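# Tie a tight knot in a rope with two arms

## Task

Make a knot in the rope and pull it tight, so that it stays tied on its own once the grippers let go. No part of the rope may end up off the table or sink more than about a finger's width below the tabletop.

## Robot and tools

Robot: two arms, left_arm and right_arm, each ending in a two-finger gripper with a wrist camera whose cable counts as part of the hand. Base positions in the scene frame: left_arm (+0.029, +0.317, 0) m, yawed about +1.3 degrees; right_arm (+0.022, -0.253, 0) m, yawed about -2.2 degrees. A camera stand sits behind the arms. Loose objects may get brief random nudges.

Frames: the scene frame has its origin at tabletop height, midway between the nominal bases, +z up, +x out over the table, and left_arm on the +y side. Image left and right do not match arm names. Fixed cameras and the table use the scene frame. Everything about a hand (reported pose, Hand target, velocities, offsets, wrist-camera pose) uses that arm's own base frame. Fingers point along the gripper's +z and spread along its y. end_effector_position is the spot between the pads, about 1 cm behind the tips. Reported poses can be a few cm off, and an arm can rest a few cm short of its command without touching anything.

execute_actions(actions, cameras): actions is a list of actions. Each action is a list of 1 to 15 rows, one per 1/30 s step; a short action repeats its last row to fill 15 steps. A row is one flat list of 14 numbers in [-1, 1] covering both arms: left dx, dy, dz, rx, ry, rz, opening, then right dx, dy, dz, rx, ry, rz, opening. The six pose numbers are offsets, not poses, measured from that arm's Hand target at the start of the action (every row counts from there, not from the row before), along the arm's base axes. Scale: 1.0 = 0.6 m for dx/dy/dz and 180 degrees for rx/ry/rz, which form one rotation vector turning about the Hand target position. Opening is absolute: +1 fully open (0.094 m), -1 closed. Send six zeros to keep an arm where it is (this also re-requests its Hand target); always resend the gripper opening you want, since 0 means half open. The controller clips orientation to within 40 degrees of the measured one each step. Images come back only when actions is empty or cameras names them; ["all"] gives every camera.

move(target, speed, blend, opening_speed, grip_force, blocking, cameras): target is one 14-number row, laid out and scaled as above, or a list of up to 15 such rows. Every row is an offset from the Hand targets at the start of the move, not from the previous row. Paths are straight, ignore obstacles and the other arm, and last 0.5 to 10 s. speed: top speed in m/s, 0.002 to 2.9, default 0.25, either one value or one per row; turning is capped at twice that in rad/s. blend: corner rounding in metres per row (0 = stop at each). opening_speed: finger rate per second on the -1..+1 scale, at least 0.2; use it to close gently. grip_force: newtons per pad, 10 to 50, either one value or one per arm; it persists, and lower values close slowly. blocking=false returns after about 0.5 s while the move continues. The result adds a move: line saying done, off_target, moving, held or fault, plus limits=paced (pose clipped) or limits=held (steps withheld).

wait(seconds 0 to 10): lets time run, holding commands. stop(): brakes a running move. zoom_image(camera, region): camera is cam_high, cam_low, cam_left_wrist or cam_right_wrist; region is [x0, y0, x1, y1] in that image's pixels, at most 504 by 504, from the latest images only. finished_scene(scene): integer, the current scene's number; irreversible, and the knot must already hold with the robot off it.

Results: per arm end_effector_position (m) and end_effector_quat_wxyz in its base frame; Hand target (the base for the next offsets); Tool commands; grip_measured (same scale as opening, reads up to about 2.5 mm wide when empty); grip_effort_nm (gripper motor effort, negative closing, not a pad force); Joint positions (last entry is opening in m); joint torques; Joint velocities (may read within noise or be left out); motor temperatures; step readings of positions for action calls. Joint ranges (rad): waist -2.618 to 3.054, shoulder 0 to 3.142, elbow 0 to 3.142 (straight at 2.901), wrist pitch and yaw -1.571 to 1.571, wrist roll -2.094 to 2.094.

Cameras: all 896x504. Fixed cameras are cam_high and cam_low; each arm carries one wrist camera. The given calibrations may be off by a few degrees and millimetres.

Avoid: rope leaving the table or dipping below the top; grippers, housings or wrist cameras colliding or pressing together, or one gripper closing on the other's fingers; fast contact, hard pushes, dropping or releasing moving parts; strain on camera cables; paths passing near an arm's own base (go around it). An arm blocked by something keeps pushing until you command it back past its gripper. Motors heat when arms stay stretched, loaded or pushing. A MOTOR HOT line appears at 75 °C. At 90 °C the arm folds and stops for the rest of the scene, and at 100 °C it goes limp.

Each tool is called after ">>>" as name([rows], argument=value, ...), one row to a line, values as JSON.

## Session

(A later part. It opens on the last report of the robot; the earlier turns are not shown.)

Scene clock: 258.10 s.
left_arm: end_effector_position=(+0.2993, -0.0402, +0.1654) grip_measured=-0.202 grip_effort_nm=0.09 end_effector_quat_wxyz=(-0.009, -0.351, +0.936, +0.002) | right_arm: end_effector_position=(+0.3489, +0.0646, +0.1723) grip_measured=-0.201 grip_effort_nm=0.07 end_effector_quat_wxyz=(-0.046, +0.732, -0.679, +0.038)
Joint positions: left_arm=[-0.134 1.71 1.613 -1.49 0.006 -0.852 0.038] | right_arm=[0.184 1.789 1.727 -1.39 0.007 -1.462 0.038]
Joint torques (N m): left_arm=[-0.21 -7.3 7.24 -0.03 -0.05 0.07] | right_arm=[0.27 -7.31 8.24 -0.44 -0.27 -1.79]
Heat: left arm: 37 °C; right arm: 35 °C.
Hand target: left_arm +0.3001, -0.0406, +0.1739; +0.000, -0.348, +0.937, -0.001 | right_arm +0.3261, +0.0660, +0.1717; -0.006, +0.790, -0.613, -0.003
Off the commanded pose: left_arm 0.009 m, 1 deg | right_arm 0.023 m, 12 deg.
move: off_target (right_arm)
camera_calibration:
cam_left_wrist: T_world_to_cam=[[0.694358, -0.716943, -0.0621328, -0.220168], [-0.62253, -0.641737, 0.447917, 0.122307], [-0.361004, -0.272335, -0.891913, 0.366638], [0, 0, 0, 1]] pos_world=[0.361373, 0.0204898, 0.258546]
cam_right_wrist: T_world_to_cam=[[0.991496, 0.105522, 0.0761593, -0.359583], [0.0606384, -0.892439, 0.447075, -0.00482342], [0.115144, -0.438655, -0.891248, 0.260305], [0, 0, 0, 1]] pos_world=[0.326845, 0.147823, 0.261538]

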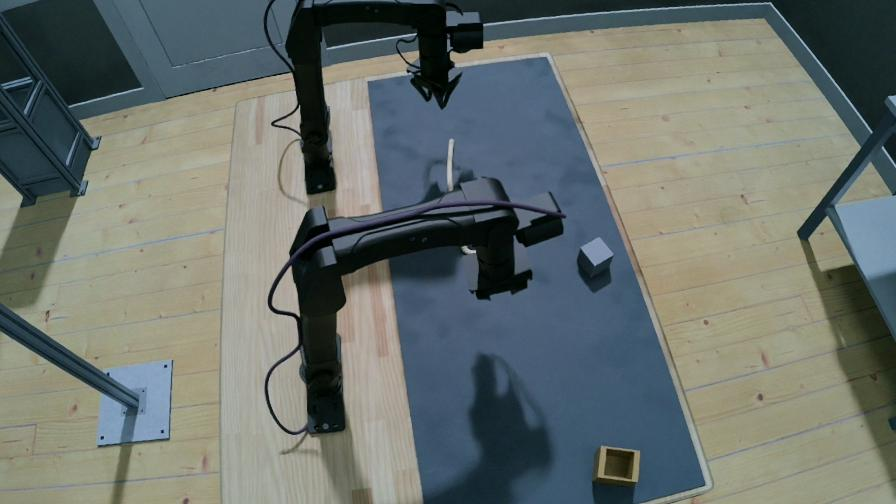

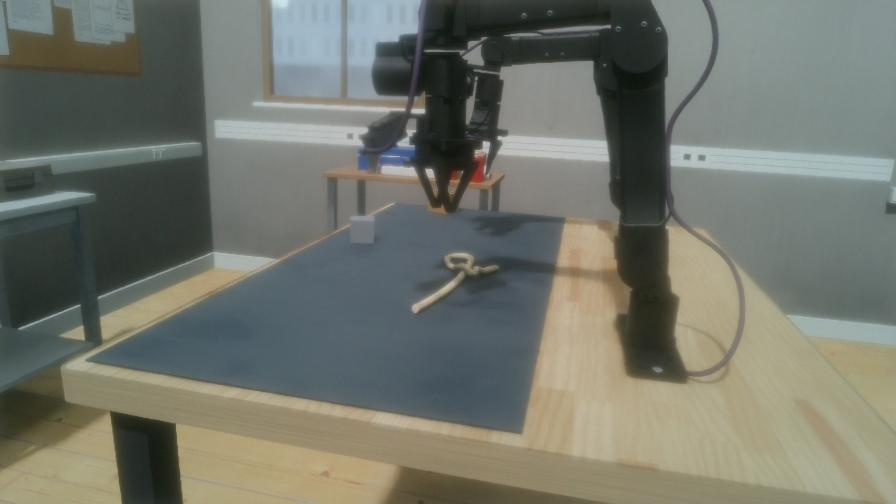

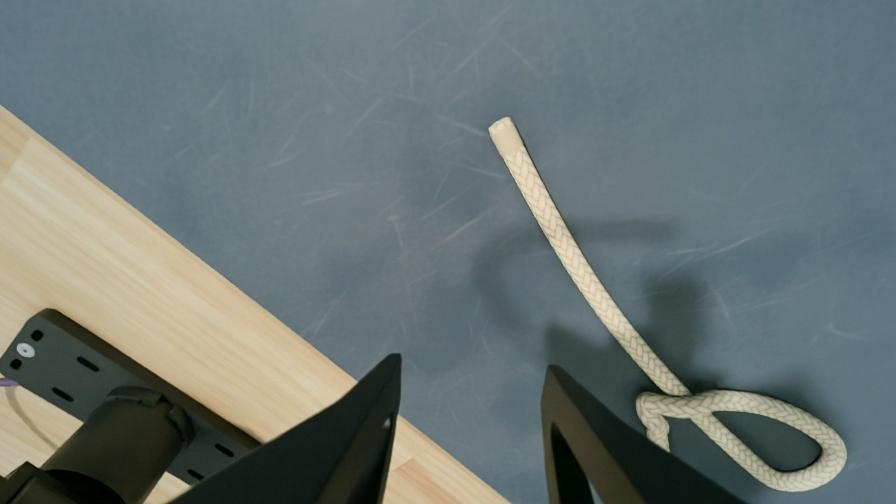

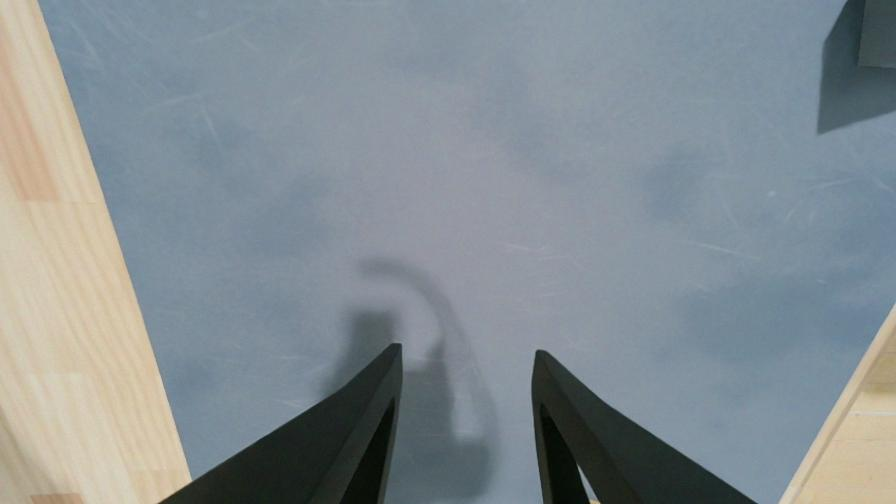

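>>> move([
  [0,0,0,0,0,0,-0.2, -0.02,0.1,0,0,0,-0.54,0.2],
  [0,0,0,0,0,0,-0.2, -0.043,0.22,0,0,0,0.92,0.2],
], speed=0.5, cameras=["cam_right_wrist","cam_high"])

Scene clock: 287.57 s.
left_arm: end_effector_position=(+0.2993, -0.0402, +0.1654) grip_measured=-0.202 grip_effort_nm=0.10 end_effector_quat_wxyz=(-0.009, -0.351, +0.936, +0.002) | right_arm: end_effector_position=(+0.3021, +0.2004, +0.1715) grip_measured=+0.199 grip_effort_nm=0.07 end_effector_quat_wxyz=(-0.010, +0.682, +0.731, +0.013)
Joint positions: left_arm=[-0.134 1.71 1.613 -1.49 0.006 -0.852 0.038] | right_arm=[0.57 1.924 1.907 -1.532 -0.026 2.073 0.056]
Joint torques (N m): left_arm=[-0.2 -7.24 7.17 -0.04 -0.09 0.08] | right_arm=[-0.12 -8.17 7.79 0.12 0.02 0.12]
Heat: left arm: 36 °C; right arm: 36 °C.
Hand target: left_arm +0.3001, -0.0406, +0.1739; +0.000, -0.348, +0.937, -0.001 | right_arm +0.3003, +0.1979, +0.1717; +0.002, +0.707, +0.707, -0.007
Off the commanded pose: left_arm 0.009 m, 1 deg | right_arm 0.003 m, 5 deg.
joint sent to its limit (right arm) — joint 4 (wrist pitch), lower limit; joint 6 (wrist roll), upper limit. The joint targets are off in orientation, not in position.
move: off_target (right_arm)
camera_calibration:
cam_right_wrist: T_world_to_cam=[[-0.993925, -0.0982268, -0.0496503, 0.334632], [-0.109998, 0.871161, 0.478517, -0.187691], [-0.00374977, 0.481071, -0.876674, 0.173684], [0, 0, 0, 1]] pos_world=[0.312604, 0.112825, 0.258692]
Images, in order (width x height): cam_high 896x504, cam_right_wrist 896x504.

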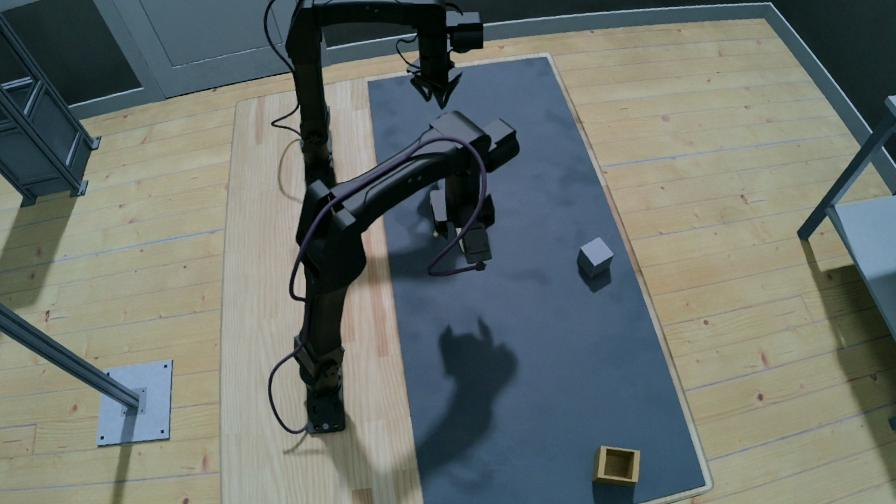

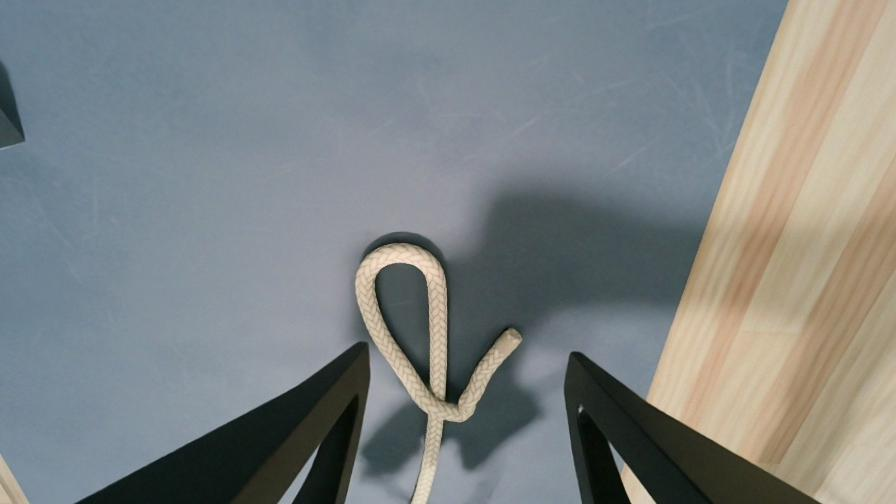

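>>> move([
  [0,0,0,0,0,0,-0.2, 0.0195,0.187,-0.15,0,0,0,-0.4],
  [0,0,0,0,0,0,-0.2, 0.0195,0.187,-0.265,0,0,0,-0.4],
  [0,0,0,0,0,0,-0.2, 0.0195,0.187,-0.265,0,0,0,-1],
  [0,0,0,0,0,0,-0.2, 0.0,0.185,-0.18,0,0,0,-1],
  [0,0,0,0,0,0,-0.2, -0.14,0.17,-0.18,0,0,0,-1],
], speed=[0.2,0.1,0.1,0.12,0.12], cameras=["all"])

Scene clock: 326.83 s.
left_arm: end_effector_position=(+0.2993, -0.0402, +0.1654) grip_measured=-0.202 grip_effort_nm=0.09 end_effector_quat_wxyz=(-0.009, -0.351, +0.936, +0.002) | right_arm: end_effector_position=(+0.2179, +0.3008, +0.0552) grip_measured=-0.810 grip_effort_nm=-1.02 end_effector_quat_wxyz=(-0.090, +0.572, +0.815, -0.025)
Joint positions: left_arm=[-0.134 1.71 1.613 -1.49 0.006 -0.852 0.038] | right_arm=[0.857 2.044 1.6 -1.196 -0.175 2.075 0.009]
Joint torques (N m): left_arm=[-0.24 -7.24 7.09 -0.02 -0.08 0.07] | right_arm=[0.17 -13.64 4.55 0.24 -0.07 0.13]
Heat: left arm: 37 °C; right arm: 37 °C.
Hand target: left_arm +0.3001, -0.0406, +0.1739; +0.000, -0.348, +0.937, -0.001 | right_arm +0.2163, +0.3000, +0.0637; +0.002, +0.707, +0.707, -0.007
Off the commanded pose: left_arm 0.009 m, 1 deg | right_arm 0.009 m, 23 deg.
joint sent to its limit (right arm) — joint 6 (wrist roll), upper limit. The joint targets are off in orientation, not in position.
move: off_target (right_arm); target 3's new opening was sent with right_arm's hand 0.011 m and 15 deg from that target
camera_calibration:
cam_left_wrist: T_world_to_cam=[[0.694358, -0.716943, -0.0621328, -0.220168], [-0.62253, -0.641737, 0.447917, 0.122307], [-0.361004, -0.272335, -0.891913, 0.366638], [0, 0, 0, 1]] pos_world=[0.361373, 0.0204898, 0.258546]
cam_right_wrist: T_world_to_cam=[[-0.923678, -0.370341, 0.098315, 0.313511], [-0.25822, 0.791201, 0.554367, -0.176601], [-0.283092, 0.48667, -0.826445, 0.0795039], [0, 0, 0, 1]] pos_world=[0.266489, 0.217141, 0.132784]

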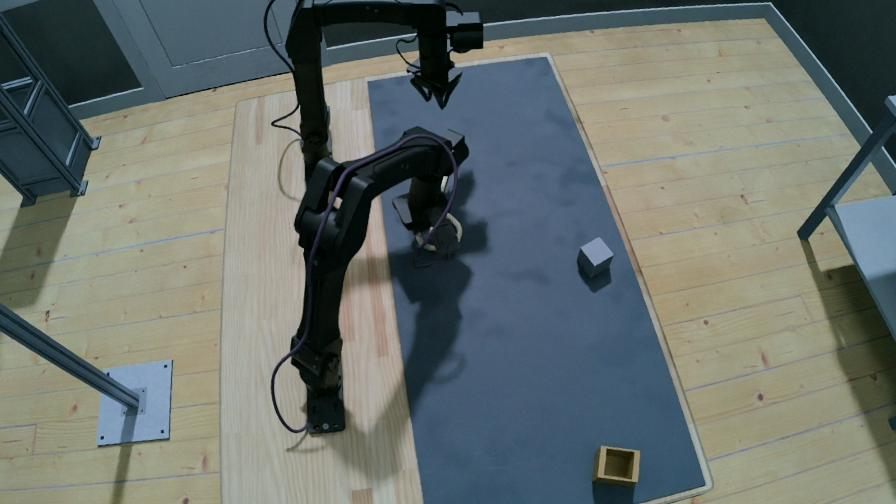

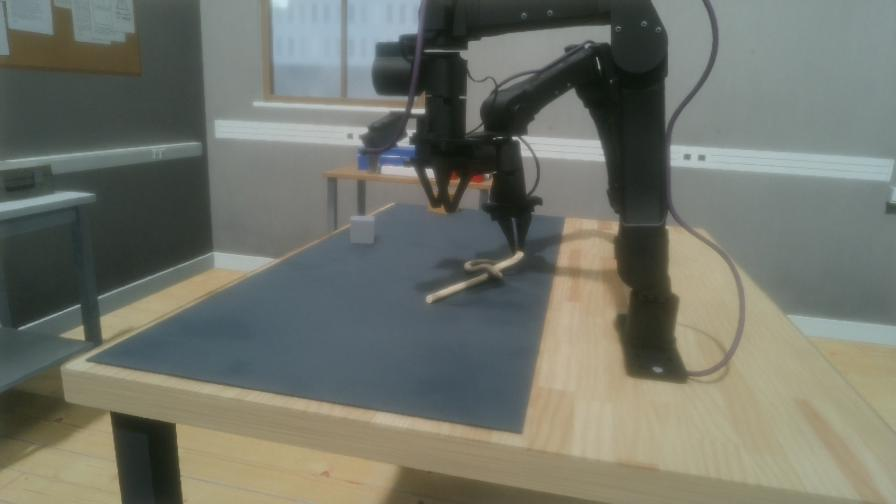

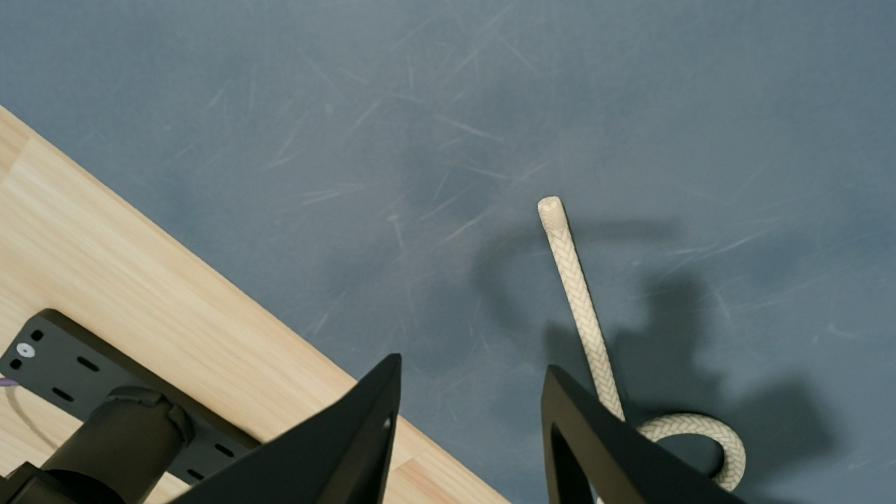

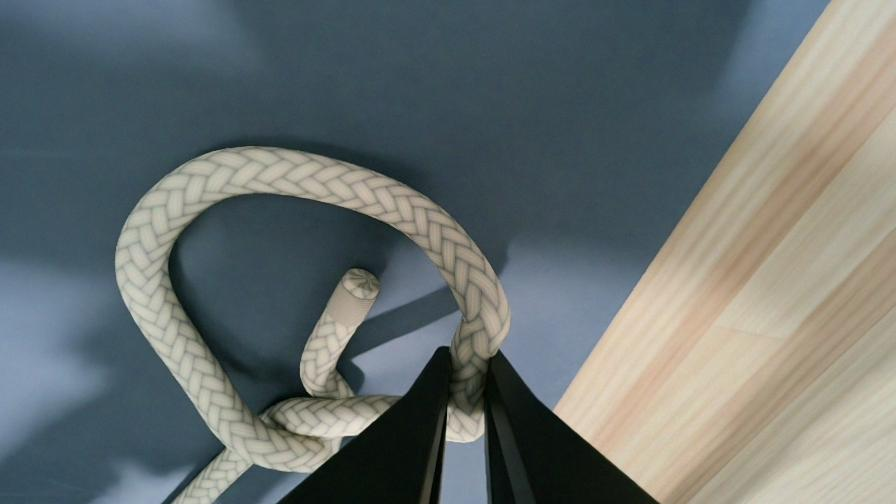

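>>> move([
  [0,0,0,0,0,0,-0.2, 0,0,-0.07,0,0,0,-1],
  [0,0,0,0,0,0,-0.2, 0,0,-0.07,0,0,0,-0.45],
  [0,0,0,0,0,0,-0.2, -0.02,0,0.15,0,0,0,-0.45],
  [0,0,0,0,0,0,-0.2, 0.14,-0.13,0.18,0,0,0,-0.45],
], speed=[0.1,0.1,0.15,0.25], opening_speed=1, cameras=["cam_right_wrist","cam_low"])

Scene clock: 345.37 s.
left_arm: end_effector_position=(+0.2993, -0.0402, +0.1654) grip_measured=-0.202 grip_effort_nm=0.10 end_effector_quat_wxyz=(-0.009, -0.351, +0.936, +0.002) | right_arm: end_effector_position=(+0.3018, +0.2256, +0.1728) grip_measured=-0.451 grip_effort_nm=0.07 end_effector_quat_wxyz=(-0.024, +0.667, +0.744, +0.027)
Joint positions: left_arm=[-0.134 1.71 1.613 -1.49 0.006 -0.852 0.038] | right_arm=[0.611 1.966 1.968 -1.532 -0.059 2.075 0.026]
Joint torques (N m): left_arm=[-0.32 -7.42 7.1 -0.03 -0.09 0.04] | right_arm=[0.29 -8.46 7.68 0.16 0.16 0.12]
Motor temperatures (°C): left_arm=[29 35 37 31 31 28 32] | right_arm=[30 40 35 34 28 31 29]
Heat: left arm: 37 °C; right arm: 40 °C.
Hand target: left_arm +0.3001, -0.0406, +0.1739; +0.000, -0.348, +0.937, -0.001 | right_arm +0.3003, +0.2220, +0.1716; +0.002, +0.707, +0.707, -0.007
Off the commanded pose: left_arm 0.009 m, 1 deg | right_arm 0.004 m, 8 deg.
joint sent to its limit (right arm) — joint 4 (wrist pitch), lower limit; joint 6 (wrist roll), upper limit. The joint targets are off in orientation, not in position.
move: off_target (right_arm); target 2's new opening was sent with right_arm's hand 0.006 m and 23 deg from that target
camera_calibration:
cam_right_wrist: T_world_to_cam=[[-0.989379, -0.135456, -0.0527368, 0.34445], [-0.143241, 0.846819, 0.51223, -0.200549], [-0.024726, 0.514344, -0.857227, 0.158213], [0, 0, 0, 1]] pos_world=[0.315976, 0.135111, 0.256517]
Images, in order (width x height): cam_low 896x504, cam_right_wrist 896x504.

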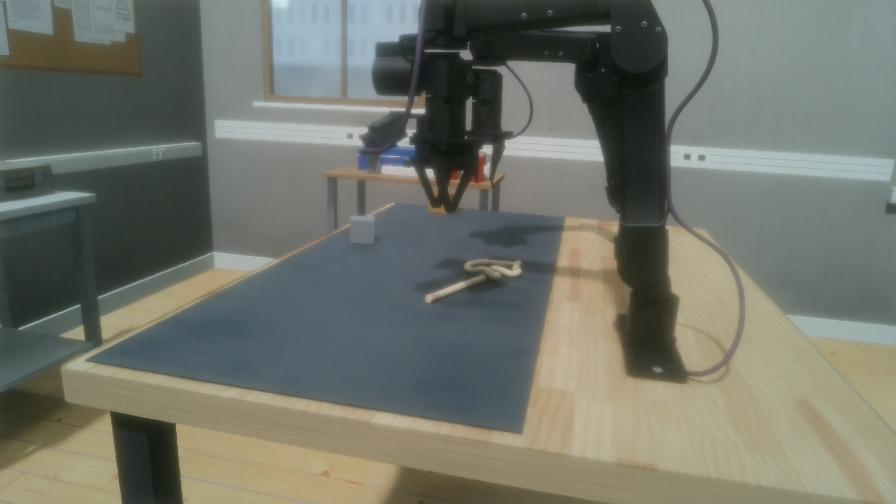

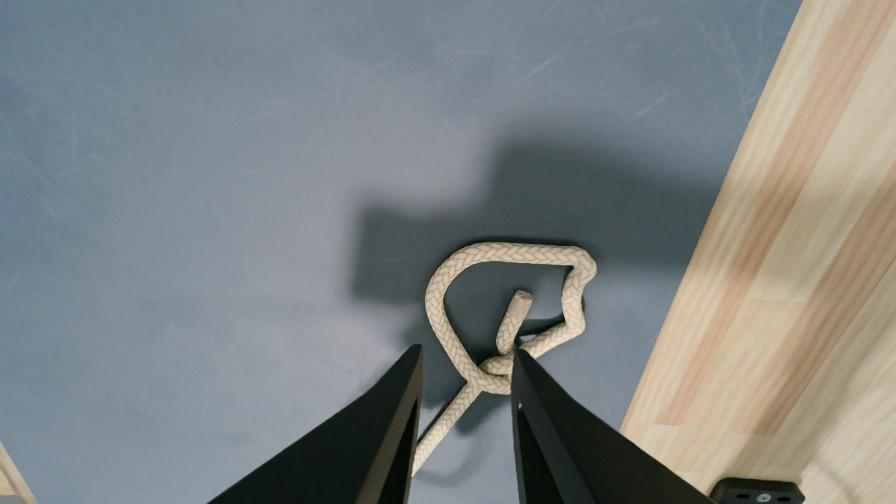

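>>> move([
  [0,0.13,0,0,0,0,-0.2, 0,0,0,0,0,0.45,-0.45],
  [0,0.13,0,0,0,0,-0.2, -0.076,0.168,-0.08,0,0,0.9,-0.45],
  [0,0.13,0,0,0,0,-0.2, -0.076,0.168,-0.2,0,0,0.9,-0.45],
], speed=0.4, cameras=["all"])

Scene clock: 379.20 s.
left_arm: end_effector_position=(+0.2993, +0.0353, +0.1654) grip_measured=-0.202 grip_effort_nm=0.09 end_effector_quat_wxyz=(-0.010, -0.349, +0.937, -0.001) | right_arm: end_effector_position=(+0.2519, +0.3192, +0.0523) grip_measured=-0.451 grip_effort_nm=0.07 end_effector_quat_wxyz=(-0.002, -0.586, +0.810, -0.002)
Joint positions: left_arm=[0.118 1.71 1.613 -1.492 0.007 -0.593 0.038] | right_arm=[0.902 2.125 1.725 -1.175 0.003 -0.351 0.026]
Joint torques (N m): left_arm=[0.35 -7.32 7.04 -0.04 -0.04 0.08] | right_arm=[-0.1 -11.49 5.55 0.59 -0.02 -0.06]
Heat: left arm: 37 °C; right arm: 39 °C.
Hand target: left_arm +0.3001, +0.0374, +0.1738; +0.000, -0.348, +0.937, -0.001 | right_arm +0.2547, +0.3228, +0.0517; +0.007, -0.588, +0.809, +0.001
Off the commanded pose: left_arm 0.009 m, 1 deg | right_arm 0.005 m, 1 deg.
move: done
camera_calibration:
cam_left_wrist: T_world_to_cam=[[0.689958, -0.721505, -0.0582013, -0.165171], [-0.626087, -0.635194, 0.452265, 0.170989], [-0.363281, -0.275605, -0.889982, 0.387748], [0, 0, 0, 1]] pos_world=[0.361877, 0.0963044, 0.258144]
cam_right_wrist: T_world_to_cam=[[0.958136, -0.283274, -0.0415999, -0.142478], [-0.23426, -0.859161, 0.454934, 0.345159], [-0.164612, -0.426144, -0.889553, 0.342556], [0, 0, 0, 1]] pos_world=[0.273759, 0.402165, 0.14177]

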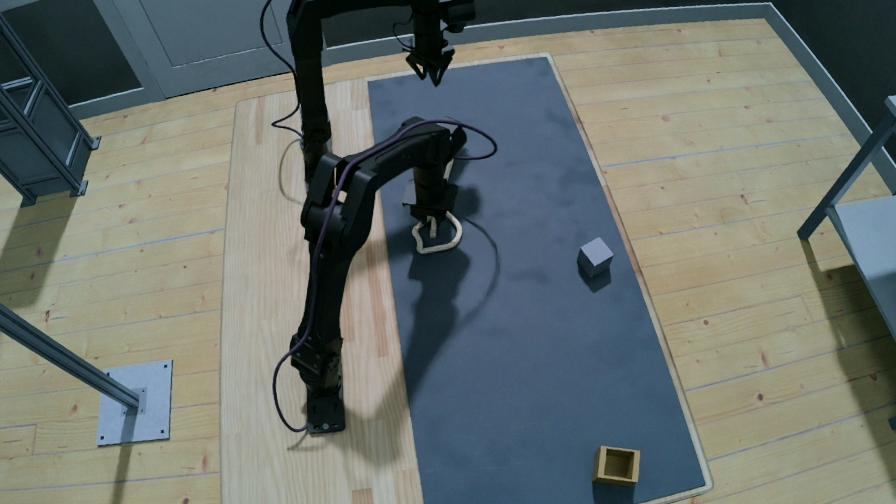

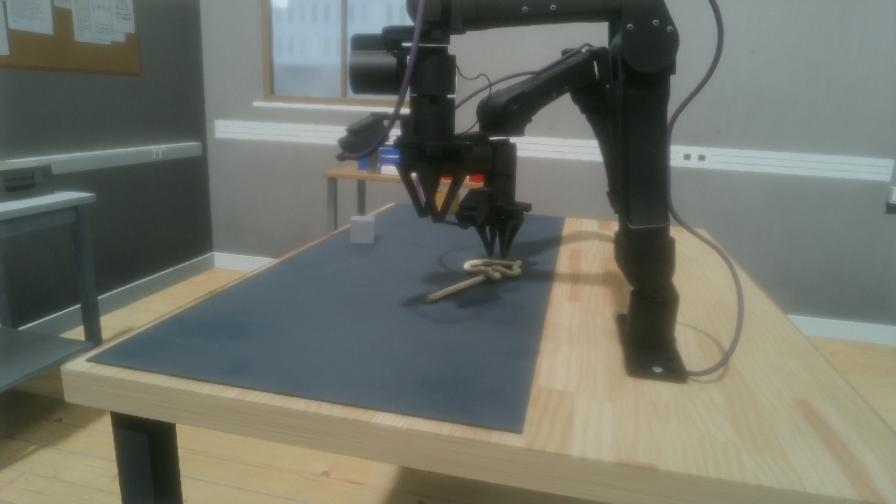

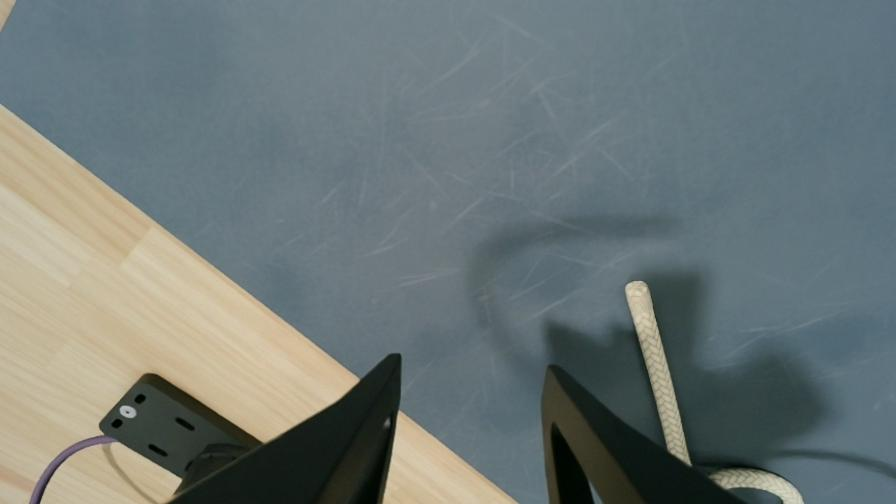

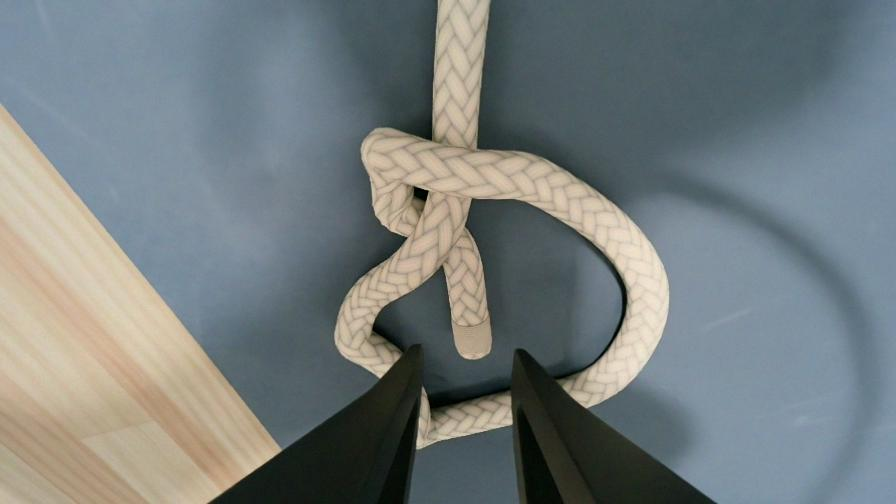

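>>> move([
  [0,0,0,0,0,0,-0.2, 0,-0.003,-0.066,0,0,0,-0.45],
  [0,0,0,0,0,0,-0.2, 0,-0.003,-0.066,0,0,0,-1],
  [0,0,0,0,0,0,-0.2, 0,-0.02,0.05,0,0,0,-1],
  [0,0,0,0,0,0,-0.2, 0.04,-0.13,0.06,0,0,0,-1],
], speed=[0.1,0.1,0.12,0.12], cameras=["all"])

Scene clock: 399.43 s.
left_arm: end_effector_position=(+0.2993, +0.0353, +0.1654) grip_measured=-0.202 grip_effort_nm=0.10 end_effector_quat_wxyz=(-0.010, -0.349, +0.937, -0.001) | right_arm: end_effector_position=(+0.2777, +0.2416, +0.0789) grip_measured=-0.815 grip_effort_nm=-1.02 end_effector_quat_wxyz=(-0.012, -0.585, +0.811, -0.005)
Joint positions: left_arm=[0.118 1.71 1.613 -1.492 0.007 -0.593 0.038] | right_arm=[0.717 1.977 1.611 -1.23 0.008 -0.533 0.009]
Joint torques (N m): left_arm=[0.39 -7.27 6.98 0 -0.1 0.06] | right_arm=[-0.05 -13.19 4.88 0.52 -0.08 -0.07]
Heat: left arm: 37 °C; right arm: 39 °C.
Hand target: left_arm +0.3001, +0.0374, +0.1738; +0.000, -0.348, +0.937, -0.001 | right_arm +0.2787, +0.2447, +0.0877; +0.007, -0.588, +0.809, +0.001
Off the commanded pose: left_arm 0.009 m, 1 deg | right_arm 0.009 m, 2 deg.
move: done; target 2's new opening was sent with right_arm's hand 0.012 m and 1 deg from that target
camera_calibration:
cam_left_wrist: T_world_to_cam=[[0.689958, -0.721505, -0.0582013, -0.165171], [-0.626087, -0.635194, 0.452265, 0.170989], [-0.363281, -0.275605, -0.889982, 0.387748], [0, 0, 0, 1]] pos_world=[0.361877, 0.0963044, 0.258144]
cam_right_wrist: T_world_to_cam=[[0.956885, -0.286186, -0.0496866, -0.186471], [-0.229922, -0.850798, 0.472523, 0.267854], [-0.177503, -0.440726, -0.879916, 0.343807], [0, 0, 0, 1]] pos_world=[0.301043, 0.326049, 0.166689]

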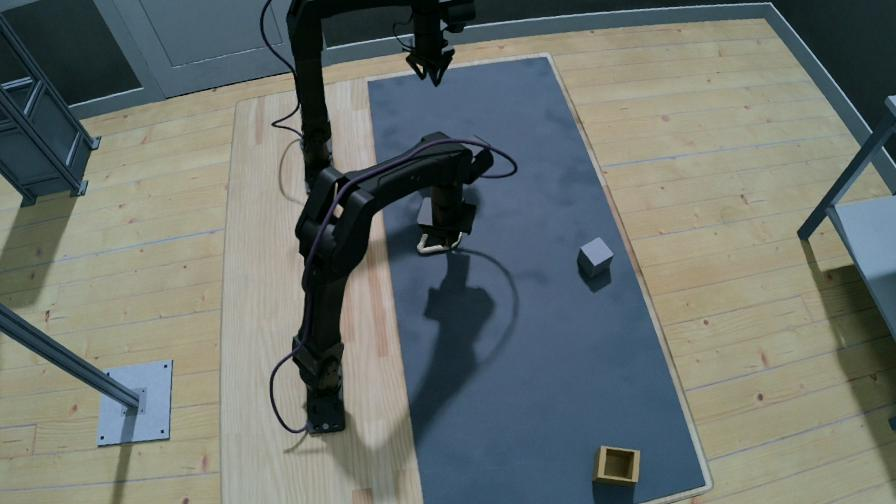

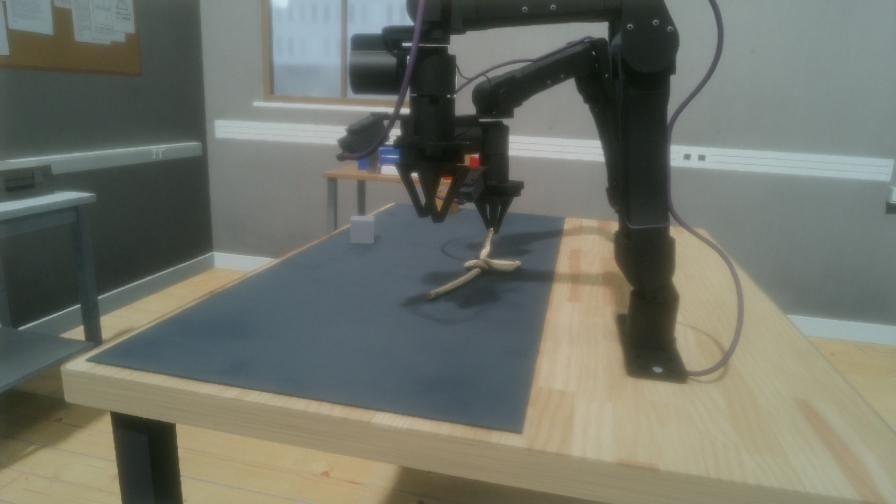

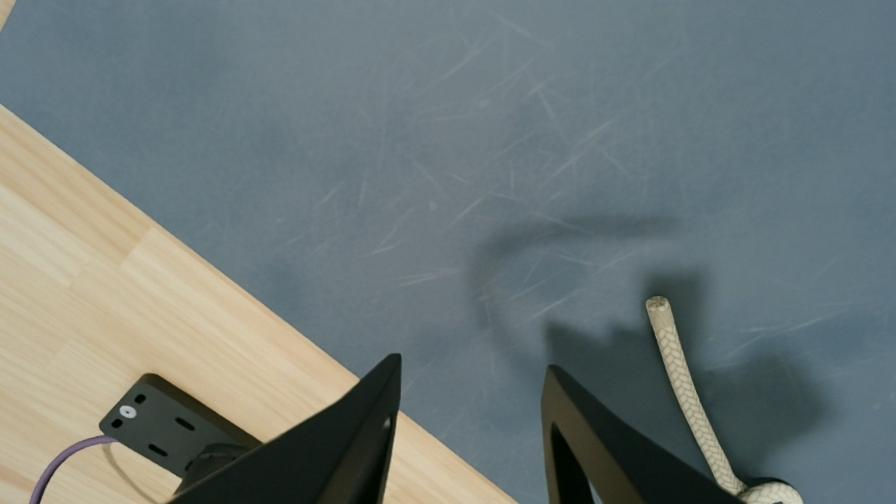

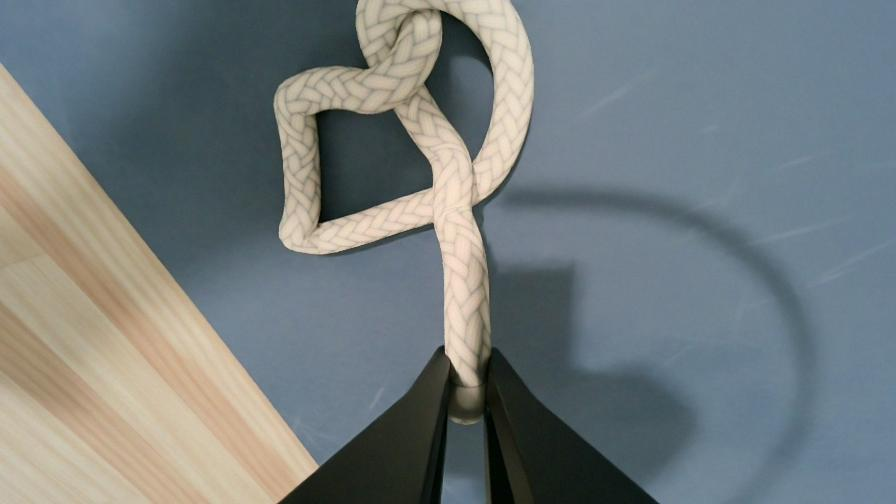

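>>> move([
  [0.02,-0.262,-0.1,0,0,0.155,-0.1,0,0,0,0,0,0,-1],
  [0.02,-0.262,-0.266,0,0,0.155,-0.1,0,0,0,0,0,0,-1],
], speed=[0.25,0.12], cameras=["cam_left_wrist","cam_low"])

Scene clock: 419.63 s.
left_arm: end_effector_position=(+0.3140, -0.1242, +0.0208) grip_measured=-0.102 grip_effort_nm=0.09 end_effector_quat_wxyz=(-0.002, -0.561, +0.828, -0.013) | right_arm: end_effector_position=(+0.2777, +0.2416, +0.0789) grip_measured=-0.815 grip_effort_nm=-1.02 end_effector_quat_wxyz=(-0.012, -0.585, +0.811, -0.005)
Joint positions: left_arm=[-0.37 1.882 1.239 -0.909 0.018 -1.561 0.042] | right_arm=[0.717 1.977 1.611 -1.23 0.008 -0.533 0.009]
Joint torques (N m): left_arm=[0.02 -6.8 4.6 0.19 -0.21 -0.08] | right_arm=[0.01 -13.16 4.89 0.52 -0.11 -0.09]
Heat: left arm: 37 °C; right arm: 41 °C.
Hand target: left_arm +0.3120, -0.1199, +0.0142; +0.000, -0.564, +0.826, -0.001 | right_arm +0.2787, +0.2447, +0.0877; +0.007, -0.588, +0.809, +0.001
Off the commanded pose: left_arm 0.008 m, 2 deg | right_arm 0.009 m, 2 deg.
move: done
camera_calibration:
cam_left_wrist: T_world_to_cam=[[0.945841, -0.322923, -0.033256, -0.330248], [-0.2738, -0.848581, 0.452708, 0.00709073], [-0.17441, -0.419084, -0.891039, 0.143251], [0, 0, 0, 1]] pos_world=[0.339288, -0.0405938, 0.113449]
Images, in order (width x height): cam_low 896x504, cam_left_wrist 896x504.

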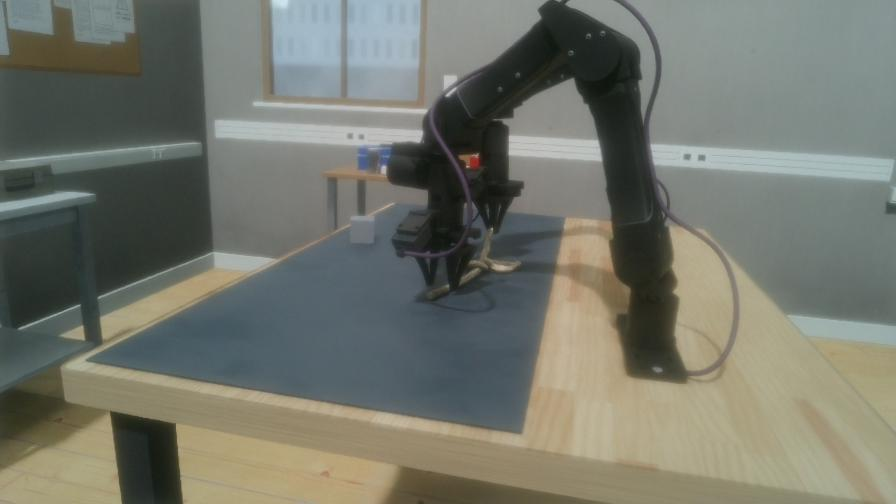

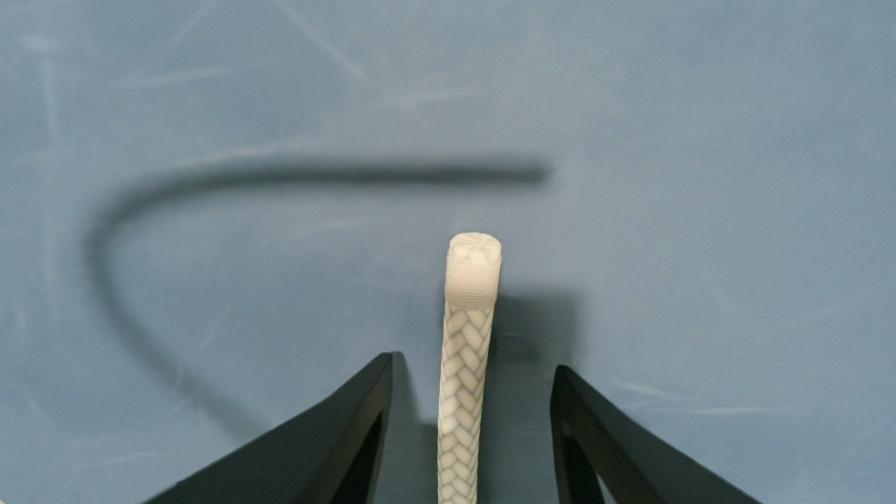

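>>> move([
  [0,0,-0.013,0,0,0,-0.1,0,0,0,0,0,0,-1],
  [0,0,-0.013,0,0,0,-1,0,0,0,0,0,0,-1],
  [0,0.03,0.06,0,0,0,-1,0.04,-0.12,-0.03,0,0,0,-1],
  [0,0.12,0.06,0,0,0,-1,0.06,-0.22,-0.04,0,0,0,-1],
], speed=[0.1,0.1,0.08,0.05], cameras=["all"])

Scene clock: 433.03 s.
left_arm: end_effector_position=(+0.3170, -0.0557, +0.0459) grip_measured=-0.813 grip_effort_nm=-1.02 end_effector_quat_wxyz=(-0.008, -0.563, +0.827, -0.010) | right_arm: end_effector_position=(+0.3134, +0.1141, +0.0569) grip_measured=-0.815 grip_effort_nm=-1.02 end_effector_quat_wxyz=(-0.007, -0.588, +0.809, +0.004)
Joint positions: left_arm=[-0.163 1.807 1.248 -1.009 0.025 -1.358 0.009] | right_arm=[0.344 1.855 1.355 -1.088 -0.003 -0.912 0.009]
Joint torques (N m): left_arm=[0.59 -9.17 4.3 0.03 -0.31 0.06] | right_arm=[-0.68 -11.69 4.63 0.47 -0.04 -0.09]
Heat: left arm: 36 °C; right arm: 42 °C.
Hand target: left_arm +0.3121, -0.0478, +0.0502; +0.000, -0.564, +0.826, -0.001 | right_arm +0.3147, +0.1127, +0.0638; +0.007, -0.588, +0.809, +0.001
Off the commanded pose: left_arm 0.010 m, 1 deg | right_arm 0.007 m, 2 deg.
move: done; target 2's new opening was sent with left_arm's hand 0.011 m and 2 deg from that target
camera_calibration:
cam_left_wrist: T_world_to_cam=[[0.94679, -0.318657, -0.0452435, -0.309628], [-0.263995, -0.849291, 0.457177, 0.0513873], [-0.184107, -0.420907, -0.888224, 0.197748], [0, 0, 0, 1]] pos_world=[0.343125, 0.0282115, 0.138143]
cam_right_wrist: T_world_to_cam=[[0.95839, -0.279552, -0.0577854, -0.258955], [-0.223816, -0.861514, 0.455741, 0.178232], [-0.177186, -0.423845, -0.888235, 0.272991], [0, 0, 0, 1]] pos_world=[0.336441, 0.196864, 0.146289]

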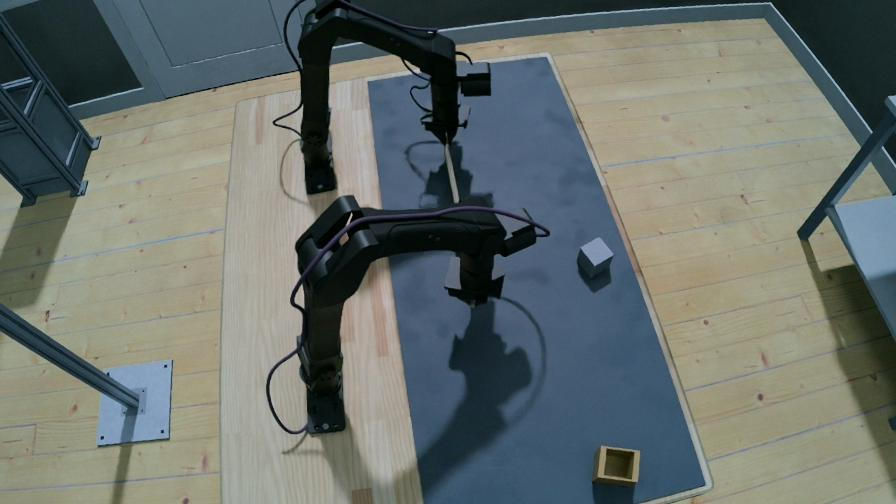

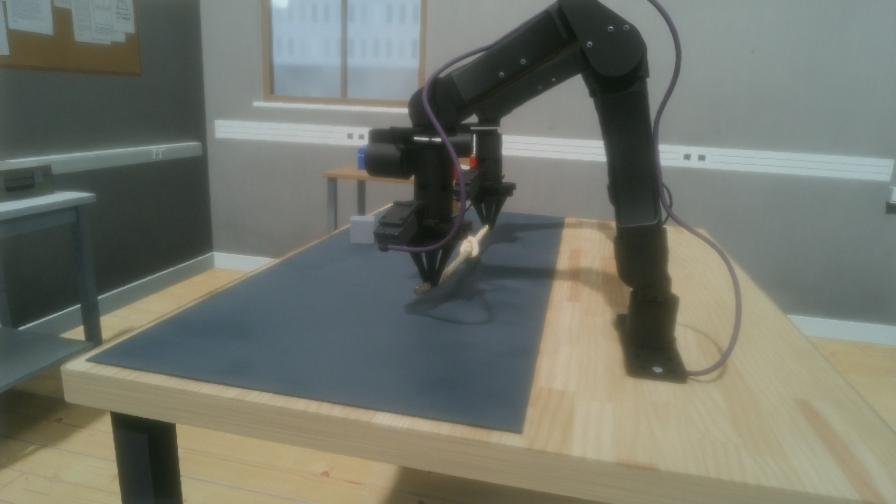

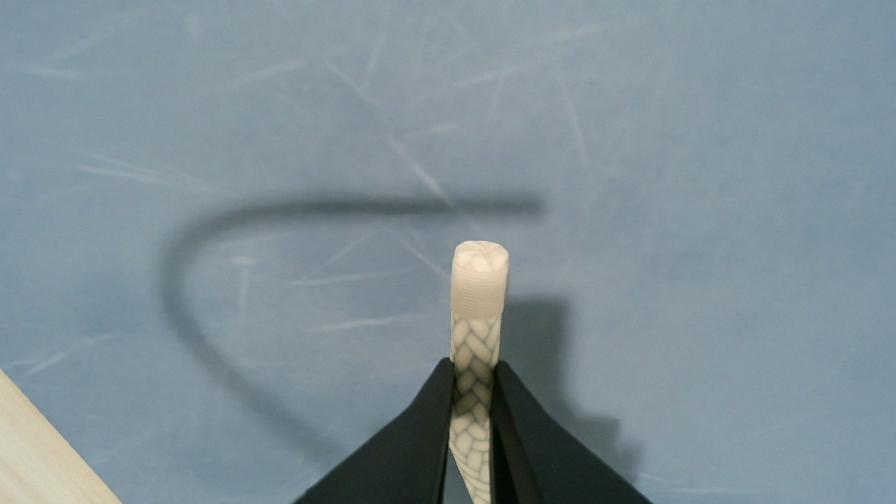

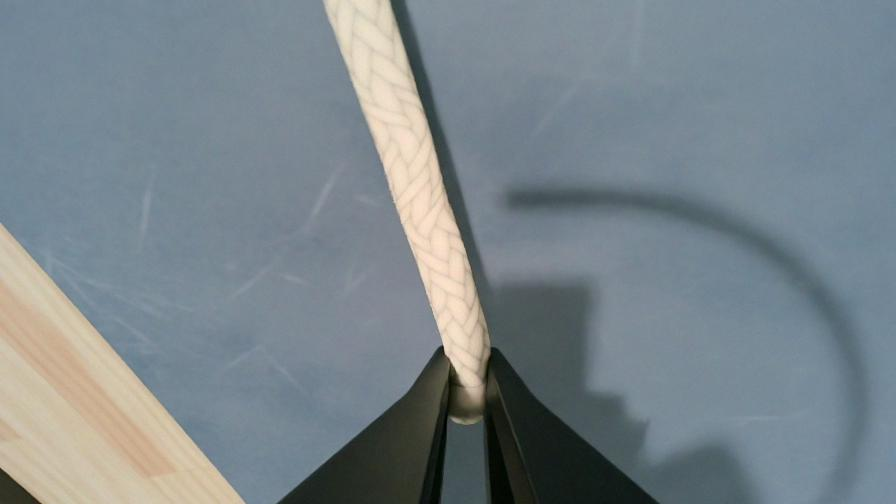

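>>> move(target=[0,0.06,0,0,0,0,-1,0,-0.07,0,0,0,0,-1], speed=0.04, cameras=["cam_low","cam_right_wrist"])

>>> zoom_image(camera="cam_low", region=[370, 180, 570, 320])

Scene clock: 447.93 s.
left_arm: end_effector_position=(+0.3165, -0.0519, +0.0496) grip_measured=-0.813 grip_effort_nm=-1.02 end_effector_quat_wxyz=(-0.043, -0.550, +0.832, -0.061) | right_arm: end_effector_position=(+0.3167, +0.1052, +0.0604) grip_measured=-0.815 grip_effort_nm=-1.02 end_effector_quat_wxyz=(+0.035, -0.600, +0.798, +0.050)
Joint positions: left_arm=[-0.082 1.793 1.239 -1.009 0.149 -1.252 0.009] | right_arm=[0.253 1.812 1.31 -1.043 -0.119 -1.035 0.009]
Joint torques (N m): left_arm=[2.96 -9.02 4.25 -0.04 -1.58 0.12] | right_arm=[-3.18 -11.18 4.26 0.18 1.06 -0.09]
Heat: left arm: 37 °C; right arm: 41 °C.
Hand target: left_arm +0.3121, -0.0118, +0.0503; +0.000, -0.564, +0.826, -0.001 | right_arm +0.3147, +0.0707, +0.0637; +0.007, -0.588, +0.809, +0.001
Off the commanded pose: left_arm 0.040 m, 9 deg | right_arm 0.035 m, 7 deg.
move: off_target (left_arm, right_arm)
camera_calibration:
cam_right_wrist: T_world_to_cam=[[0.967663, -0.240077, -0.0774087, -0.270372], [-0.200436, -0.91812, 0.34188, 0.175156], [-0.153148, -0.315309, -0.93655, 0.256765], [0, 0, 0, 1]] pos_world=[0.336059, 0.176864, 0.159662]
Images, in order (width x height): cam_low 896x504, cam_right_wrist 896x504.

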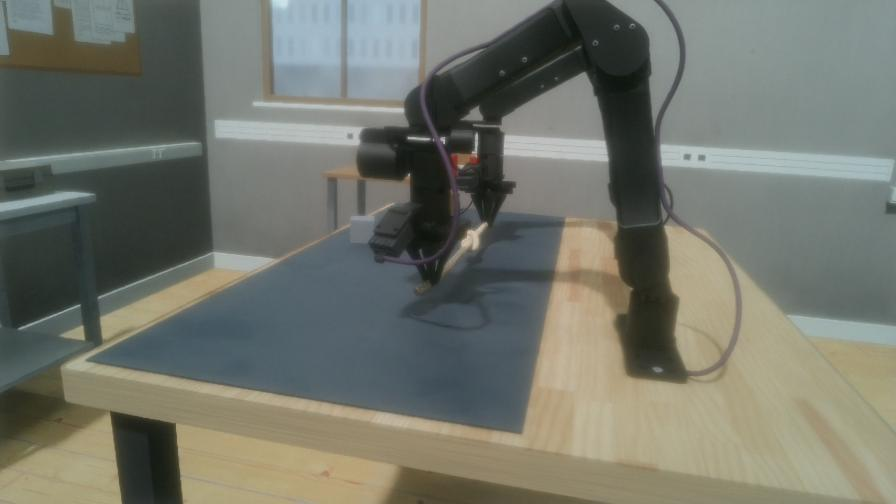

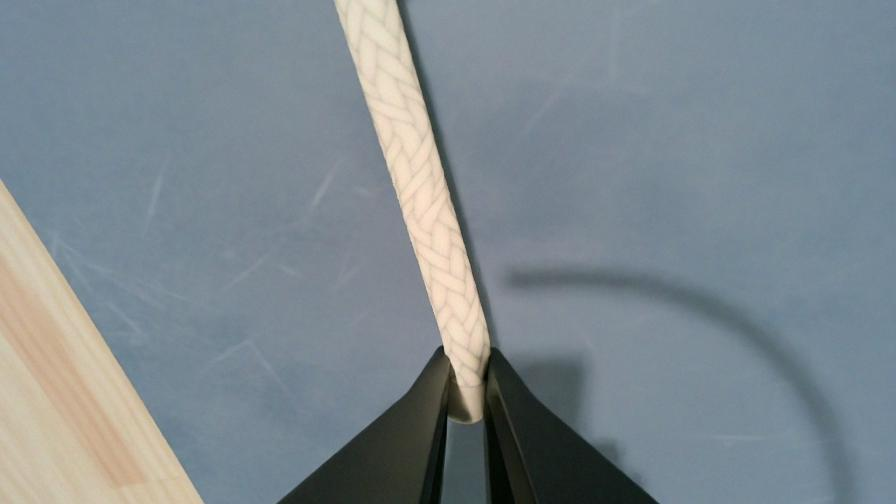

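Scaled by 2.520 from the camera's 896x504 image, which has a finer 1280x720 frame.

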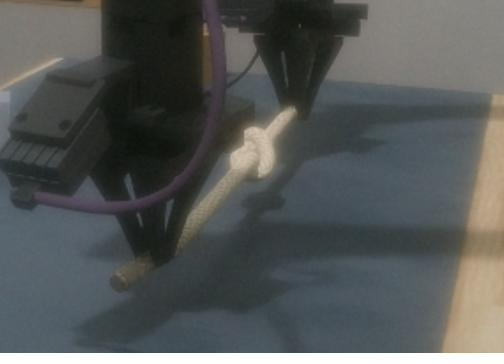

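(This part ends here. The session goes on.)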